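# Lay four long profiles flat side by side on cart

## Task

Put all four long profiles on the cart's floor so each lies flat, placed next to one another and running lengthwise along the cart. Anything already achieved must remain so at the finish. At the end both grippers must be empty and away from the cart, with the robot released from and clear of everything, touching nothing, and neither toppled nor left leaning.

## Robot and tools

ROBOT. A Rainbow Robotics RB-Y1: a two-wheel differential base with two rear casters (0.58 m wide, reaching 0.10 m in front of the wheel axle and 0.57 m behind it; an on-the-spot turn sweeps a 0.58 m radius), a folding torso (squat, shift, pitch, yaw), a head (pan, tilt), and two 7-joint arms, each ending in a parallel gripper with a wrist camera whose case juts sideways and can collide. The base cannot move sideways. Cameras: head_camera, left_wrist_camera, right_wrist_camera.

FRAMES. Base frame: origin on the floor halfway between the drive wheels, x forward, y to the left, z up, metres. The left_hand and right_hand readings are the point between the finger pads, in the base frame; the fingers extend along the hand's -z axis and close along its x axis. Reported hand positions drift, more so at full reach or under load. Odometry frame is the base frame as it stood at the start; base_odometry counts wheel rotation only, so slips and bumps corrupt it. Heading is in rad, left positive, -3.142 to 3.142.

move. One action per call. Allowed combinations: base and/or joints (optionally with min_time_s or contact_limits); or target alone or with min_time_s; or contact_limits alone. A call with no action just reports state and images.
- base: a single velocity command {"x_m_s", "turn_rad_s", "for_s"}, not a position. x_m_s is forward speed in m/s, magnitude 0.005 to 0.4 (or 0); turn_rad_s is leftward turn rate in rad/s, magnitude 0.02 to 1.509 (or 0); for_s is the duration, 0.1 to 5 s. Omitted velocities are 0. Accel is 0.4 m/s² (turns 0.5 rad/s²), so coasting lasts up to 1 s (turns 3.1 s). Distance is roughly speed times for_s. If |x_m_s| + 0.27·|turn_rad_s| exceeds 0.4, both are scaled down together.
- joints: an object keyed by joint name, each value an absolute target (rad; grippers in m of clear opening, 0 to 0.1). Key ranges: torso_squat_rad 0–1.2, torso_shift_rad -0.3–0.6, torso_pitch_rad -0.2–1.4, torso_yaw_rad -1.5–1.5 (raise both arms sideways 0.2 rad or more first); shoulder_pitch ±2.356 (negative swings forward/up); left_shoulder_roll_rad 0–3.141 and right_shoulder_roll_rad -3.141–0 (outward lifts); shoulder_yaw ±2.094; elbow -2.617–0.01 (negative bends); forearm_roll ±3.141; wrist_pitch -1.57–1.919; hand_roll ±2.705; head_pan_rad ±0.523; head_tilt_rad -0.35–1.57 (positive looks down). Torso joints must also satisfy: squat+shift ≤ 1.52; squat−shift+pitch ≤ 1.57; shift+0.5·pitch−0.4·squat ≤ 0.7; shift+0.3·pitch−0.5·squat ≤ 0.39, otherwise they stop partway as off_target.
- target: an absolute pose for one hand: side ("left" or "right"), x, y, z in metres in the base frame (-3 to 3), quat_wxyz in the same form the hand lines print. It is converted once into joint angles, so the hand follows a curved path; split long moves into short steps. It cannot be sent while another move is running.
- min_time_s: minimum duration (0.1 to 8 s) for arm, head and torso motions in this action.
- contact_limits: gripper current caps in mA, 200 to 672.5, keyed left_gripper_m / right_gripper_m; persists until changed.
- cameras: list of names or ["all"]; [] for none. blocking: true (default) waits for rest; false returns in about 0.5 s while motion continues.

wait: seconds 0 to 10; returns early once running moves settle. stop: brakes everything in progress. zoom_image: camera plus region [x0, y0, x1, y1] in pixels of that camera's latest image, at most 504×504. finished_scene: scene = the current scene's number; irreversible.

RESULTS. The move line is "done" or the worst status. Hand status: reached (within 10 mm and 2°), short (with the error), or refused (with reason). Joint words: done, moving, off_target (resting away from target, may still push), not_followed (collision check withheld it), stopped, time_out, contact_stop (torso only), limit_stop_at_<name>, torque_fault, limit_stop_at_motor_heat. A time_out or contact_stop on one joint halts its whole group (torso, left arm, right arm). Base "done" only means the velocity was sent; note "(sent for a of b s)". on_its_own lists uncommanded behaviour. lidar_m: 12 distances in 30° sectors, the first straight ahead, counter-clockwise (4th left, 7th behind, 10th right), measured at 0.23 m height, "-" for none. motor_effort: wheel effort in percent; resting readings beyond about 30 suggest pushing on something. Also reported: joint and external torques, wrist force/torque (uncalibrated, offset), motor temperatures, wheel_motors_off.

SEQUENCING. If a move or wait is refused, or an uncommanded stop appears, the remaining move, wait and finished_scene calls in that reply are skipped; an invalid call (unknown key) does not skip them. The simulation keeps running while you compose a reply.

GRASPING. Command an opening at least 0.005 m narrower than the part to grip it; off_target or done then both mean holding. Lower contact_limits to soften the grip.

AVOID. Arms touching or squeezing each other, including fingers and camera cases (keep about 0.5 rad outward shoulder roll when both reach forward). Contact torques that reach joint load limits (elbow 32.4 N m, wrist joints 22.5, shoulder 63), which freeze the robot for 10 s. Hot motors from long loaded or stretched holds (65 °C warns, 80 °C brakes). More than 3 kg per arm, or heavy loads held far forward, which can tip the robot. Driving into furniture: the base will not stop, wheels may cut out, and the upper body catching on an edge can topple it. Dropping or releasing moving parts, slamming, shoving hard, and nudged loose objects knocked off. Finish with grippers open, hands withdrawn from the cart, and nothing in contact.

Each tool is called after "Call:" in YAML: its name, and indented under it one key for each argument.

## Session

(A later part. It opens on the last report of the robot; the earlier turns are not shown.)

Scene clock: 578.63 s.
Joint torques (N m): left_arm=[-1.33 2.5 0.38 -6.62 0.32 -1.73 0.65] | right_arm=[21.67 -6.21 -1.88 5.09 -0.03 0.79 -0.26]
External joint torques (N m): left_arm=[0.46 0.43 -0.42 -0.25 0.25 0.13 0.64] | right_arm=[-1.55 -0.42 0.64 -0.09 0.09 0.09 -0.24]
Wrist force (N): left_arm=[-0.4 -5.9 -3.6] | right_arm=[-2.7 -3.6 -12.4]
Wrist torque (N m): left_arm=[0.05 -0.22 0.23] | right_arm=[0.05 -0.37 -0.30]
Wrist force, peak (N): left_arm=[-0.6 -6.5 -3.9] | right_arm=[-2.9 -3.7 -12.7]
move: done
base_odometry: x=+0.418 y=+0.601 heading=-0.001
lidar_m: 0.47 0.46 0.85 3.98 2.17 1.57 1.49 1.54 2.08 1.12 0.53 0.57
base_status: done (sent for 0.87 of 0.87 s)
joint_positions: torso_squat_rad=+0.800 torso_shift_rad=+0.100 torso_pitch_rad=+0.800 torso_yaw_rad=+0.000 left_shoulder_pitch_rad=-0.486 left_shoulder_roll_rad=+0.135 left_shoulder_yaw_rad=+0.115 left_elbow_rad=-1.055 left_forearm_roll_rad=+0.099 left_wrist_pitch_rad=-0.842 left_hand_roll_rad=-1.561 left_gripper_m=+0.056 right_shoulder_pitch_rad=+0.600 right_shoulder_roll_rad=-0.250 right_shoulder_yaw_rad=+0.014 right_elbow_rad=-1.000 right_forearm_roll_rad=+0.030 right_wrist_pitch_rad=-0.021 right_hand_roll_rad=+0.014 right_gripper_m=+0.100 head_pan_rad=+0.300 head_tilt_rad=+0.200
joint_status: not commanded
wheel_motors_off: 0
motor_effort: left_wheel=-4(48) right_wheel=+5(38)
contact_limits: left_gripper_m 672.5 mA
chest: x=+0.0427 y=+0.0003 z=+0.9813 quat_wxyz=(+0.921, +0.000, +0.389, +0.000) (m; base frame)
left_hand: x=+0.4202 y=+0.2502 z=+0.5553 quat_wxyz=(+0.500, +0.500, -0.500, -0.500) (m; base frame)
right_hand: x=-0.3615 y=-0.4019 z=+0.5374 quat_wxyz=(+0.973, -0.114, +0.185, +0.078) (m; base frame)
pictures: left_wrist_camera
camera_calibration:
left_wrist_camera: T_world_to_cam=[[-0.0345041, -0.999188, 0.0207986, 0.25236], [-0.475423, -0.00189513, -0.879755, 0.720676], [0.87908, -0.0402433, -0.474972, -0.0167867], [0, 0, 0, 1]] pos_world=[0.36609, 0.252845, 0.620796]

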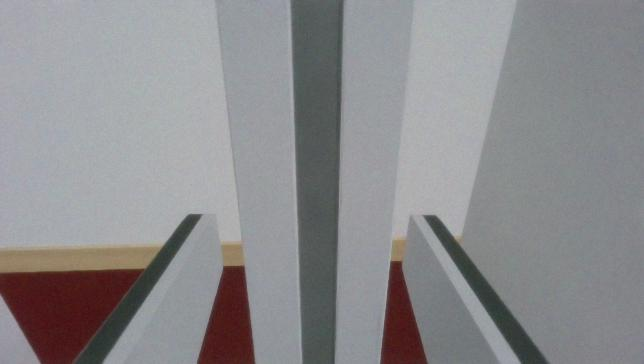

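Call:
move:
  base: {"x_m_s":0.05,"for_s":0.13}

Call:
move:
  joints: {"left_gripper_m":0.018}
  cameras: ["left_wrist_camera"]

Call:
move:
  target: {"side":"left","x":0.40,"y":0.2505,"z":0.575,"quat_wxyz":[0.5,0.5,-0.5,-0.5]}
  min_time_s: 0.9

Call:
move:
  target: {"side":"left","x":0.38,"y":0.25,"z":0.63,"quat_wxyz":[0.5,0.5,-0.5,-0.5]}
  min_time_s: 1.0

Call:
move:
  base: {"x_m_s":-0.2,"for_s":0.967}
  cameras: ["head_camera"]

Call:
move:
  base: {"turn_rad_s":0.6,"for_s":2.066}

Scene clock: 587.97 s.
Joint torques (N m): left_arm=[-1.71 2.56 0.12 -6.44 -0.01 -2.06 0.59] | right_arm=[21.79 -6.37 -1.8 5.37 -0.1 0.61 -0.29]
External joint torques (N m): left_arm=[0.09 0.5 -0.68 -0.07 -0.08 -0.2 0.58] | right_arm=[-1.43 -0.58 0.72 0.18 0.02 -0.09 -0.27]
Wrist force (N): left_arm=[-0.6 -6.4 -3.6] | right_arm=[-2.4 -4.0 -12.3]
Wrist torque (N m): left_arm=[0.12 -0.24 0.24] | right_arm=[0.09 -0.34 -0.30]
Wrist force, peak (N): left_arm=[-0.6 -6.4 -4.3] | right_arm=[-2.2 -3.7 -12.6]
move: done
base_odometry: x=+0.425 y=+0.601 heading=-0.001
lidar_m: 0.47 0.46 0.86 3.97 2.17 1.58 1.48 1.54 2.08 1.09 0.52 0.58
base_status: done (sent for 0.13 of 0.13 s)
joint_positions: torso_squat_rad=+0.800 torso_shift_rad=+0.100 torso_pitch_rad=+0.800 torso_yaw_rad=+0.000 left_shoulder_pitch_rad=-0.486 left_shoulder_roll_rad=+0.135 left_shoulder_yaw_rad=+0.115 left_elbow_rad=-1.055 left_forearm_roll_rad=+0.099 left_wrist_pitch_rad=-0.842 left_hand_roll_rad=-1.561 left_gripper_m=+0.056 right_shoulder_pitch_rad=+0.600 right_shoulder_roll_rad=-0.250 right_shoulder_yaw_rad=+0.014 right_elbow_rad=-1.000 right_forearm_roll_rad=+0.030 right_wrist_pitch_rad=-0.021 right_hand_roll_rad=+0.014 right_gripper_m=+0.100 head_pan_rad=+0.300 head_tilt_rad=+0.200
joint_status: not commanded
wheel_motors_off: 0
motor_effort: left_wheel=-6(21) right_wheel=+4(36)
contact_limits: left_gripper_m 672.5 mA
chest: x=+0.0427 y=+0.0003 z=+0.9813 quat_wxyz=(+0.921, +0.000, +0.389, +0.000) (m; base frame)
left_hand: x=+0.4202 y=+0.2502 z=+0.5553 quat_wxyz=(+0.500, +0.500, -0.500, -0.500) (m; base frame)
right_hand: x=-0.3615 y=-0.4019 z=+0.5374 quat_wxyz=(+0.973, -0.114, +0.185, +0.078) (m; base frame)
camera_calibration:
head_camera: T_world_to_cam=[[0.153037, -0.969975, -0.189016, 0.183911], [-0.815297, -0.0158388, -0.578826, 0.86063], [0.558453, 0.242687, -0.793242, 0.70499], [0, 0, 0, 1]] pos_world=[0.27982, 0.0209291, 1.09215]
left_wrist_camera: T_world_to_cam=[[-0.0345041, -0.999188, 0.0207986, 0.252356], [-0.475423, -0.00189513, -0.879755, 0.720628], [0.87908, -0.0402433, -0.474972, -0.0166988], [0, 0, 0, 1]] pos_world=[0.36599, 0.252845, 0.620796]
right_wrist_camera: T_world_to_cam=[[-0.924743, -0.0939363, 0.368817, -0.568547], [-0.007255, 0.973237, 0.229689, 0.295294], [-0.380523, 0.209728, -0.900676, 0.504837], [0, 0, 0, 1]] pos_world=[-0.331516, -0.446677, 0.596558]

Scene clock: 588.90 s.
Joint torques (N m): left_arm=[-1.73 2.73 0.67 -6.15 0.2 -2 -0.2] | right_arm=[21.46 -5.75 -2.46 5.02 0.09 0.66 -0.38]
External joint torques (N m): left_arm=[0.06 0.66 -0.14 0.22 0.13 -0.14 -0.21] | right_arm=[-1.76 0.04 0.06 -0.16 0.21 -0.03 -0.36]
Wrist force (N): left_arm=[0.9 -5.5 -3.5] | right_arm=[-2.4 -3.7 -12.0]
Wrist torque (N m): left_arm=[-0.01 -0.23 1.01] | right_arm=[0.05 -0.33 -0.31]
Wrist force, peak (N): left_arm=[-0.4 -6.2 -3.6] | right_arm=[-2.6 -3.8 -12.5]
move: off_target
base_odometry: x=+0.425 y=+0.601 heading=-0.001
lidar_m: 0.45 0.46 0.84 3.97 2.17 1.58 1.49 1.54 2.09 1.09 0.52 0.57
base_status: not commanded
joint_positions: torso_squat_rad=+0.800 torso_shift_rad=+0.100 torso_pitch_rad=+0.800 torso_yaw_rad=+0.000 left_shoulder_pitch_rad=-0.486 left_shoulder_roll_rad=+0.135 left_shoulder_yaw_rad=+0.115 left_elbow_rad=-1.055 left_forearm_roll_rad=+0.099 left_wrist_pitch_rad=-0.842 left_hand_roll_rad=-1.561 left_gripper_m=+0.031 right_shoulder_pitch_rad=+0.600 right_shoulder_roll_rad=-0.250 right_shoulder_yaw_rad=+0.014 right_elbow_rad=-1.000 right_forearm_roll_rad=+0.030 right_wrist_pitch_rad=-0.021 right_hand_roll_rad=+0.014 right_gripper_m=+0.100 head_pan_rad=+0.300 head_tilt_rad=+0.200
joint_status: left_gripper_m off_target (ended at +0.031, target +0.018)
wheel_motors_off: 0
motor_effort: left_wheel=-7(7) right_wheel=+4(7)
contact_limits: left_gripper_m 672.5 mA
chest: x=+0.0427 y=+0.0003 z=+0.9813 quat_wxyz=(+0.921, +0.000, +0.389, +0.000) (m; base frame)
left_hand: x=+0.4202 y=+0.2502 z=+0.5553 quat_wxyz=(+0.500, +0.500, -0.500, -0.500) (m; base frame)
right_hand: x=-0.3615 y=-0.4019 z=+0.5374 quat_wxyz=(+0.973, -0.114, +0.185, +0.078) (m; base frame)
pictures: left_wrist_camera
camera_calibration:
left_wrist_camera: T_world_to_cam=[[-0.0344545, -0.999183, 0.0211107, 0.252144], [-0.47543, -0.00219319, -0.879751, 0.720703], [0.879078, -0.0403481, -0.474967, -0.016675], [0, 0, 0, 1]] pos_world=[0.36599, 0.252846, 0.620796]

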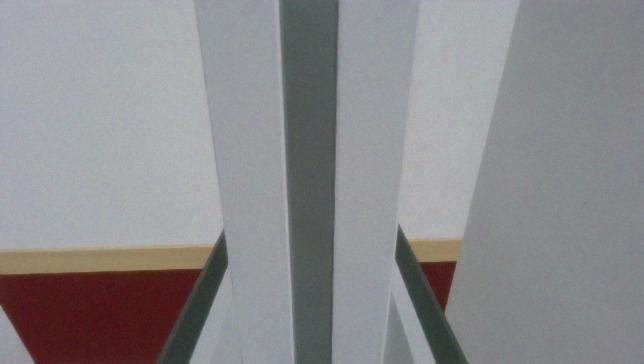

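Scene clock: 590.13 s.
Joint torques (N m): left_arm=[-2.51 1.95 0.1 -10.44 -0.35 -4.34 0.14] | right_arm=[21.5 -5.36 -1.74 5.21 0.04 0.7 -0.37]
External joint torques (N m): left_arm=[-2.25 0.24 -0.76 -3.63 -0.42 -2.48 0.13] | right_arm=[-1.73 0.43 0.78 0.03 0.16 0.01 -0.35]
Wrist force (N): left_arm=[-0.4 -15.2 -3.8] | right_arm=[-2.6 -3.8 -12.4]
Wrist torque (N m): left_arm=[-0.16 -0.23 0.22] | right_arm=[0.07 -0.35 -0.30]
Wrist force, peak (N): left_arm=[-0.6 -16.6 -2.8] | right_arm=[-2.5 -3.9 -12.5]
move: done
base_odometry: x=+0.425 y=+0.601 heading=-0.001
lidar_m: 0.46 0.46 0.86 3.96 2.18 1.58 1.49 1.55 2.08 1.09 0.52 0.57
base_status: not commanded
joint_positions: torso_squat_rad=+0.800 torso_shift_rad=+0.100 torso_pitch_rad=+0.800 torso_yaw_rad=+0.000 left_shoulder_pitch_rad=-0.358 left_shoulder_roll_rad=+0.116 left_shoulder_yaw_rad=+0.097 left_elbow_rad=-1.245 left_forearm_roll_rad=+0.089 left_wrist_pitch_rad=-0.777 left_hand_roll_rad=-1.560 left_gripper_m=+0.031 right_shoulder_pitch_rad=+0.600 right_shoulder_roll_rad=-0.250 right_shoulder_yaw_rad=+0.014 right_elbow_rad=-1.000 right_forearm_roll_rad=+0.030 right_wrist_pitch_rad=-0.021 right_hand_roll_rad=+0.014 right_gripper_m=+0.100 head_pan_rad=+0.300 head_tilt_rad=+0.200
joint_status: all done
wheel_motors_off: 0
motor_effort: left_wheel=-6(7) right_wheel=+5(7)
contact_limits: left_gripper_m 672.5 mA
chest: x=+0.0427 y=+0.0003 z=+0.9813 quat_wxyz=(+0.921, +0.000, +0.390, +0.000) (m; base frame)
left_hand: x=+0.3995 y=+0.2507 z=+0.5743 quat_wxyz=(+0.500, +0.500, -0.500, -0.500) (m; base frame)
left_hand_status: reached (checked arc, planned for 0.9 s): 1 mm and 0.0 deg off.
right_hand: x=-0.3615 y=-0.4019 z=+0.5374 quat_wxyz=(+0.973, -0.114, +0.185, +0.078) (m; base frame)
camera_calibration:
head_camera: T_world_to_cam=[[0.152991, -0.969995, -0.188951, 0.183838], [-0.815344, -0.0158591, -0.57876, 0.860653], [0.558398, 0.242606, -0.793306, 0.705021], [0, 0, 0, 1]] pos_world=[0.27992, 0.0209293, 1.09215]
left_wrist_camera: T_world_to_cam=[[-0.0340818, -0.999208, 0.0205211, 0.251787], [-0.476404, -0.00180736, -0.879225, 0.727666], [0.878566, -0.0397419, -0.475965, 0.0110996], [0, 0, 0, 1]] pos_world=[0.345492, 0.253344, 0.639898]
right_wrist_camera: T_world_to_cam=[[-0.924708, -0.0939209, 0.368909, -0.568583], [-0.0072216, 0.97324, 0.229677, 0.295314], [-0.380609, 0.20972, -0.900641, 0.504784], [0, 0, 0, 1]] pos_world=[-0.331516, -0.446677, 0.596558]

Scene clock: 591.47 s.
Joint torques (N m): left_arm=[-0.47 1.14 0.3 -11.88 -0.22 -4.49 0.52] | right_arm=[21.75 -5.75 -2.32 4.83 -0.04 0.66 -0.25]
External joint torques (N m): left_arm=[-2.16 -0.19 -0.66 -4.07 -0.3 -2.57 0.51] | right_arm=[-1.47 0.04 0.2 -0.36 0.08 -0.03 -0.23]
Wrist force (N): left_arm=[-0.4 -15.1 -3.7] | right_arm=[-2.3 -3.7 -12.3]
Wrist torque (N m): left_arm=[-0.29 -0.20 0.22] | right_arm=[0.05 -0.31 -0.31]
Wrist force, peak (N): left_arm=[-0.6 -17.0 -3.5] | right_arm=[-2.8 -4.0 -12.4]
move: done
base_odometry: x=+0.425 y=+0.601 heading=-0.001
lidar_m: 0.46 0.43 0.85 3.97 2.18 1.57 1.50 1.54 2.08 1.09 0.52 0.58
base_status: not commanded
joint_positions: torso_squat_rad=+0.800 torso_shift_rad=+0.100 torso_pitch_rad=+0.800 torso_yaw_rad=+0.000 left_shoulder_pitch_rad=-0.150 left_shoulder_roll_rad=+0.093 left_shoulder_yaw_rad=+0.064 left_elbow_rad=-1.611 left_forearm_roll_rad=+0.076 left_wrist_pitch_rad=-0.624 left_hand_roll_rad=-1.555 left_gripper_m=+0.031 right_shoulder_pitch_rad=+0.600 right_shoulder_roll_rad=-0.250 right_shoulder_yaw_rad=+0.014 right_elbow_rad=-1.000 right_forearm_roll_rad=+0.030 right_wrist_pitch_rad=-0.021 right_hand_roll_rad=+0.014 right_gripper_m=+0.100 head_pan_rad=+0.300 head_tilt_rad=+0.200
joint_status: all done
wheel_motors_off: 0
motor_effort: left_wheel=-6(7) right_wheel=+5(6)
contact_limits: left_gripper_m 672.5 mA
chest: x=+0.0428 y=+0.0003 z=+0.9813 quat_wxyz=(+0.921, +0.000, +0.390, +0.000) (m; base frame)
left_hand: x=+0.3793 y=+0.2502 z=+0.6297 quat_wxyz=(+0.497, +0.503, -0.502, -0.498) (m; base frame)
left_hand_status: reached (checked arc, planned for 1.0 s): 1 mm and 0.6 deg off.
right_hand: x=-0.3615 y=-0.4019 z=+0.5374 quat_wxyz=(+0.973, -0.114, +0.185, +0.078) (m; base frame)
camera_calibration:
head_camera: T_world_to_cam=[[0.152953, -0.97, -0.188956, 0.183854], [-0.815381, -0.0158402, -0.578708, 0.860607], [0.558354, 0.242587, -0.793343, 0.705074], [0, 0, 0, 1]] pos_world=[0.279921, 0.0209294, 1.09215]
left_wrist_camera: T_world_to_cam=[[-0.0346173, -0.999201, 0.0199724, 0.249903], [-0.466889, -0.00150065, -0.884315, 0.766239], [0.883638, -0.0399375, -0.466464, 0.0473435], [0, 0, 0, 1]] pos_world=[0.324565, 0.252744, 0.694689]
right_wrist_camera: T_world_to_cam=[[-0.924659, -0.0939488, 0.369025, -0.568658], [-0.00721327, 0.973235, 0.229698, 0.295399], [-0.380728, 0.209731, -0.900588, 0.504739], [0, 0, 0, 1]] pos_world=[-0.331516, -0.446777, 0.596558]

Scene clock: 593.50 s.
Joint torques (N m): left_arm=[-0.36 0.18 -0.71 -11.81 -0.38 -4.41 0.45] | right_arm=[21.48 -5.99 -1.76 4.6 0.08 0.55 -0.33]
External joint torques (N m): left_arm=[-2.05 -1.15 -1.67 -4 -0.47 -2.46 0.44] | right_arm=[-1.74 -0.2 0.76 -0.59 0.2 -0.14 -0.31]
Wrist force (N): left_arm=[-0.6 -15.3 -4.1] | right_arm=[-2.5 -3.8 -12.2]
Wrist torque (N m): left_arm=[-0.25 -0.22 0.22] | right_arm=[0.08 -0.36 -0.31]
Wrist force, peak (N): left_arm=[-0.2 -15.5 -5.2] | right_arm=[-2.3 -3.7 -12.7]
move: done
base_odometry: x=+0.232 y=+0.602 heading=-0.002
lidar_m: 0.65 0.43 0.97 4.67 1.90 1.38 1.29 1.34 1.82 4.71 0.67 0.64
base_status: done (sent for 0.97 of 0.97 s)
joint_positions: torso_squat_rad=+0.800 torso_shift_rad=+0.100 torso_pitch_rad=+0.800 torso_yaw_rad=+0.000 left_shoulder_pitch_rad=-0.150 left_shoulder_roll_rad=+0.093 left_shoulder_yaw_rad=+0.064 left_elbow_rad=-1.611 left_forearm_roll_rad=+0.076 left_wrist_pitch_rad=-0.624 left_hand_roll_rad=-1.555 left_gripper_m=+0.031 right_shoulder_pitch_rad=+0.600 right_shoulder_roll_rad=-0.250 right_shoulder_yaw_rad=+0.014 right_elbow_rad=-1.000 right_forearm_roll_rad=+0.030 right_wrist_pitch_rad=-0.021 right_hand_roll_rad=+0.014 right_gripper_m=+0.100 head_pan_rad=+0.300 head_tilt_rad=+0.200
joint_status: not commanded
wheel_motors_off: 0
motor_effort: left_wheel=-10(28) right_wheel=+4(39)
contact_limits: left_gripper_m 672.5 mA
chest: x=+0.0428 y=+0.0003 z=+0.9813 quat_wxyz=(+0.921, +0.000, +0.390, +0.000) (m; base frame)
left_hand: x=+0.3793 y=+0.2502 z=+0.6297 quat_wxyz=(+0.497, +0.503, -0.502, -0.498) (m; base frame)
right_hand: x=-0.3616 y=-0.4020 z=+0.5375 quat_wxyz=(+0.973, -0.114, +0.185, +0.078) (m; base frame)
pictures: head_camera
camera_calibration:
head_camera: T_world_to_cam=[[0.152953, -0.97, -0.188956, 0.183835], [-0.815381, -0.0158402, -0.578708, 0.860549], [0.558354, 0.242587, -0.793343, 0.704995], [0, 0, 0, 1]] pos_world=[0.279921, 0.0209294, 1.09205]

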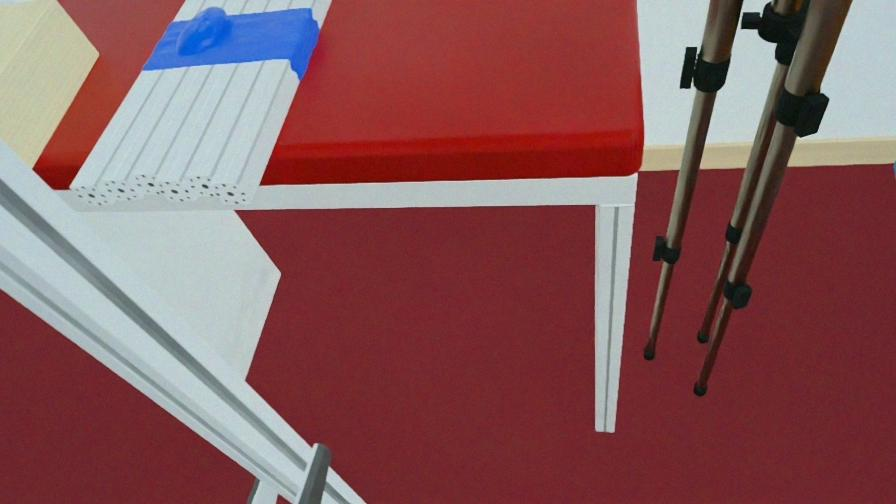

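Scene clock: 597.10 s.
Joint torques (N m): left_arm=[-0.84 0.95 -0.57 -11.39 -0.22 -4.32 0.25] | right_arm=[21.09 -5.47 -2.26 4.93 0.23 0.57 -0.27]
External joint torques (N m): left_arm=[-2.53 -0.38 -1.52 -3.58 -0.31 -2.47 0.23] | right_arm=[-2.14 0.32 0.26 -0.25 0.35 -0.12 -0.25]
Wrist force (N): left_arm=[-0.5 -15.1 -4.1] | right_arm=[-2.5 -3.9 -12.3]
Wrist torque (N m): left_arm=[-0.01 -0.25 0.26] | right_arm=[0.08 -0.34 -0.30]
Wrist force, peak (N): left_arm=[0.0 -15.8 -3.8] | right_arm=[-2.4 -4.1 -12.5]
move: done
base_odometry: x=+0.232 y=+0.602 heading=+1.237
lidar_m: 2.21 0.43 1.61 1.32 1.31 1.45 2.28 1.08 0.64 0.76 0.66 0.97
base_status: done (sent for 2.07 of 2.07 s)
joint_positions: torso_squat_rad=+0.800 torso_shift_rad=+0.100 torso_pitch_rad=+0.800 torso_yaw_rad=+0.000 left_shoulder_pitch_rad=-0.150 left_shoulder_roll_rad=+0.093 left_shoulder_yaw_rad=+0.064 left_elbow_rad=-1.611 left_forearm_roll_rad=+0.076 left_wrist_pitch_rad=-0.624 left_hand_roll_rad=-1.555 left_gripper_m=+0.031 right_shoulder_pitch_rad=+0.600 right_shoulder_roll_rad=-0.250 right_shoulder_yaw_rad=+0.014 right_elbow_rad=-1.000 right_forearm_roll_rad=+0.030 right_wrist_pitch_rad=-0.021 right_hand_roll_rad=+0.014 right_gripper_m=+0.100 head_pan_rad=+0.300 head_tilt_rad=+0.200
joint_status: not commanded
wheel_motors_off: 0
motor_effort: left_wheel=+1(35) right_wheel=+12(45)
contact_limits: left_gripper_m 672.5 mA
chest: x=+0.0428 y=+0.0003 z=+0.9813 quat_wxyz=(+0.921, +0.000, +0.390, +0.000) (m; base frame)
left_hand: x=+0.3793 y=+0.2502 z=+0.6297 quat_wxyz=(+0.497, +0.503, -0.502, -0.498) (m; base frame)
right_hand: x=-0.3616 y=-0.4020 z=+0.5375 quat_wxyz=(+0.973, -0.114, +0.185, +0.078) (m; base frame)
camera_calibration:
head_camera: T_world_to_cam=[[0.152953, -0.97, -0.188956, 0.183835], [-0.815381, -0.0158402, -0.578708, 0.860549], [0.558354, 0.242587, -0.793343, 0.704995], [0, 0, 0, 1]] pos_world=[0.279921, 0.0209294, 1.09205]
left_wrist_camera: T_world_to_cam=[[-0.0346173, -0.999201, 0.0199724, 0.249903], [-0.466889, -0.00150065, -0.884315, 0.766239], [0.883638, -0.0399375, -0.466464, 0.0473435], [0, 0, 0, 1]] pos_world=[0.324565, 0.252744, 0.694689]
right_wrist_camera: T_world_to_cam=[[-0.924624, -0.0938785, 0.36913, -0.568771], [-0.00712736, 0.973243, 0.229666, 0.29545], [-0.380814, 0.209723, -0.900554, 0.504648], [0, 0, 0, 1]] pos_world=[-0.331617, -0.446777, 0.596558]

Call:
move:
  base: {"x_m_s":-0.4,"for_s":3.467}

Call:
move:
  base: {"turn_rad_s":-0.6,"for_s":2.066}
  joints: {"head_pan_rad":0,"head_tilt_rad":0}
  cameras: ["head_camera","left_wrist_camera"]

Call:
move:
  joints: {"left_hand_roll_rad":0.03}
  min_time_s: 1.7

Call:
move:
  joints: {"torso_squat_rad":0.7,"torso_pitch_rad":1.0,"torso_shift_rad":0.2,"left_shoulder_pitch_rad":-0.1,"left_shoulder_roll_rad":0.05,"left_shoulder_yaw_rad":0,"left_elbow_rad":-2.3,"left_forearm_roll_rad":0.2,"left_wrist_pitch_rad":-0.3,"left_hand_roll_rad":-0.2}
  min_time_s: 2

Call:
move:
  target: {"side":"left","x":0.47,"y":0.236,"z":0.79,"quat_wxyz":[0.7070,0.0148,-0.7070,0.0148]}
  min_time_s: 1.2

Call:
move:
  base: {"x_m_s":0.3,"for_s":2.4}
  cameras: ["head_camera"]

Scene clock: 610.37 s.
Joint torques (N m): left_arm=[-0.96 0.94 0.07 -11.74 -0.16 -4.63 0.3] | right_arm=[21.34 -6.28 -1.97 4.74 0.03 0.67 -0.26]
External joint torques (N m): left_arm=[-2.65 -0.39 -0.89 -3.93 -0.25 -2.67 0.29] | right_arm=[-1.88 -0.49 0.55 -0.45 0.15 -0.03 -0.24]
Wrist force (N): left_arm=[-0.4 -15.5 -4.0] | right_arm=[-2.4 -3.8 -12.4]
Wrist torque (N m): left_arm=[-0.24 -0.23 0.27] | right_arm=[0.06 -0.33 -0.30]
Wrist force, peak (N): left_arm=[-0.9 -15.6 -4.5] | right_arm=[-2.6 -3.6 -12.7]
move: done
base_odometry: x=-0.222 y=-0.709 heading=+1.238
lidar_m: 2.32 0.43 1.03 0.84 0.84 0.93 1.47 4.13 2.11 0.92 0.92 1.03
base_status: done (sent for 3.47 of 3.47 s)
joint_positions: torso_squat_rad=+0.800 torso_shift_rad=+0.100 torso_pitch_rad=+0.800 torso_yaw_rad=+0.000 left_shoulder_pitch_rad=-0.150 left_shoulder_roll_rad=+0.093 left_shoulder_yaw_rad=+0.064 left_elbow_rad=-1.611 left_forearm_roll_rad=+0.076 left_wrist_pitch_rad=-0.624 left_hand_roll_rad=-1.555 left_gripper_m=+0.031 right_shoulder_pitch_rad=+0.600 right_shoulder_roll_rad=-0.250 right_shoulder_yaw_rad=+0.014 right_elbow_rad=-1.000 right_forearm_roll_rad=+0.030 right_wrist_pitch_rad=-0.021 right_hand_roll_rad=+0.014 right_gripper_m=+0.100 head_pan_rad=+0.300 head_tilt_rad=+0.200
joint_status: not commanded
wheel_motors_off: 0
motor_effort: left_wheel=+7(36) right_wheel=-8(37)
contact_limits: left_gripper_m 672.5 mA
chest: x=+0.0428 y=+0.0003 z=+0.9813 quat_wxyz=(+0.921, +0.000, +0.390, +0.000) (m; base frame)
left_hand: x=+0.3793 y=+0.2502 z=+0.6296 quat_wxyz=(+0.497, +0.503, -0.502, -0.498) (m; base frame)
right_hand: x=-0.3616 y=-0.4020 z=+0.5375 quat_wxyz=(+0.973, -0.114, +0.186, +0.078) (m; base frame)
camera_calibration:
head_camera: T_world_to_cam=[[0.152962, -0.969997, -0.188968, 0.183846], [-0.815427, -0.0158596, -0.578643, 0.860491], [0.558285, 0.2426, -0.793387, 0.705063], [0, 0, 0, 1]] pos_world=[0.279921, 0.0209293, 1.09205]
left_wrist_camera: T_world_to_cam=[[-0.0346137, -0.999201, 0.0199763, 0.249899], [-0.466968, -0.0015022, -0.884273, 0.766236], [0.883597, -0.0399362, -0.466543, 0.0474113], [0, 0, 0, 1]] pos_world=[0.324565, 0.252744, 0.694689]
right_wrist_camera: T_world_to_cam=[[-0.924624, -0.0938785, 0.36913, -0.568808], [-0.00712736, 0.973243, 0.229666, 0.295427], [-0.380814, 0.209723, -0.900554, 0.504738], [0, 0, 0, 1]] pos_world=[-0.331617, -0.446777, 0.596658]

Scene clock: 613.97 s.
Joint torques (N m): left_arm=[-0.77 0.54 0.49 -10.92 0.04 -4.31 0.35] | right_arm=[21.4 -5.64 -2.53 4.69 0.15 0.53 -0.15]
External joint torques (N m): left_arm=[-2.46 -0.79 -0.47 -3.11 -0.05 -2.45 0.34] | right_arm=[-1.83 0.15 -0.01 -0.49 0.27 -0.16 -0.13]
Wrist force (N): left_arm=[-0.7 -14.9 -3.6] | right_arm=[-2.3 -3.8 -12.5]
Wrist torque (N m): left_arm=[-0.01 -0.24 0.23] | right_arm=[0.06 -0.32 -0.31]
Wrist force, peak (N): left_arm=[-0.8 -15.6 -3.8] | right_arm=[-2.7 -3.8 -12.7]
move: done
base_odometry: x=-0.222 y=-0.709 heading=-0.001
lidar_m: 0.92 0.44 1.72 3.45 1.22 0.88 0.83 0.85 1.16 3.04 2.50 0.96
base_status: done (sent for 2.07 of 2.07 s)
joint_positions: torso_squat_rad=+0.800 torso_shift_rad=+0.100 torso_pitch_rad=+0.800 torso_yaw_rad=+0.000 left_shoulder_pitch_rad=-0.150 left_shoulder_roll_rad=+0.093 left_shoulder_yaw_rad=+0.064 left_elbow_rad=-1.611 left_forearm_roll_rad=+0.076 left_wrist_pitch_rad=-0.624 left_hand_roll_rad=-1.555 left_gripper_m=+0.031 right_shoulder_pitch_rad=+0.600 right_shoulder_roll_rad=-0.250 right_shoulder_yaw_rad=+0.014 right_elbow_rad=-1.000 right_forearm_roll_rad=+0.030 right_wrist_pitch_rad=-0.021 right_hand_roll_rad=+0.014 right_gripper_m=+0.100 head_pan_rad=+0.000 head_tilt_rad=+0.000
joint_status: all done
wheel_motors_off: 0
motor_effort: left_wheel=+14(41) right_wheel=+3(34)
contact_limits: left_gripper_m 672.5 mA
chest: x=+0.0428 y=+0.0003 z=+0.9813 quat_wxyz=(+0.921, +0.000, +0.390, +0.000) (m; base frame)
left_hand: x=+0.3793 y=+0.2502 z=+0.6296 quat_wxyz=(+0.497, +0.503, -0.502, -0.498) (m; base frame)
right_hand: x=-0.3616 y=-0.4020 z=+0.5375 quat_wxyz=(+0.973, -0.114, +0.185, +0.078) (m; base frame)
pictures: head_camera, left_wrist_camera
camera_calibration:
head_camera: T_world_to_cam=[[-0.0578218, -0.99824, 0.0131582, 0.00304917], [-0.682256, 0.0298897, -0.730502, 1.00139], [0.728824, -0.0512162, -0.682783, 0.548622], [0, 0, 0, 1]] pos_world=[0.283533, 0.00121088, 1.10607]
left_wrist_camera: T_world_to_cam=[[-0.0346137, -0.999201, 0.0199763, 0.249999], [-0.466968, -0.0015022, -0.884273, 0.766236], [0.883597, -0.0399362, -0.466543, 0.0474153], [0, 0, 0, 1]] pos_world=[0.324565, 0.252844, 0.694689]

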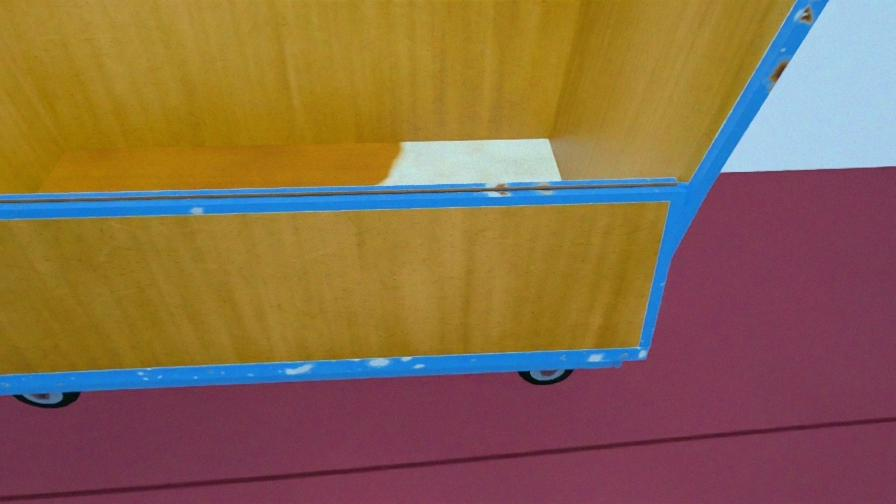

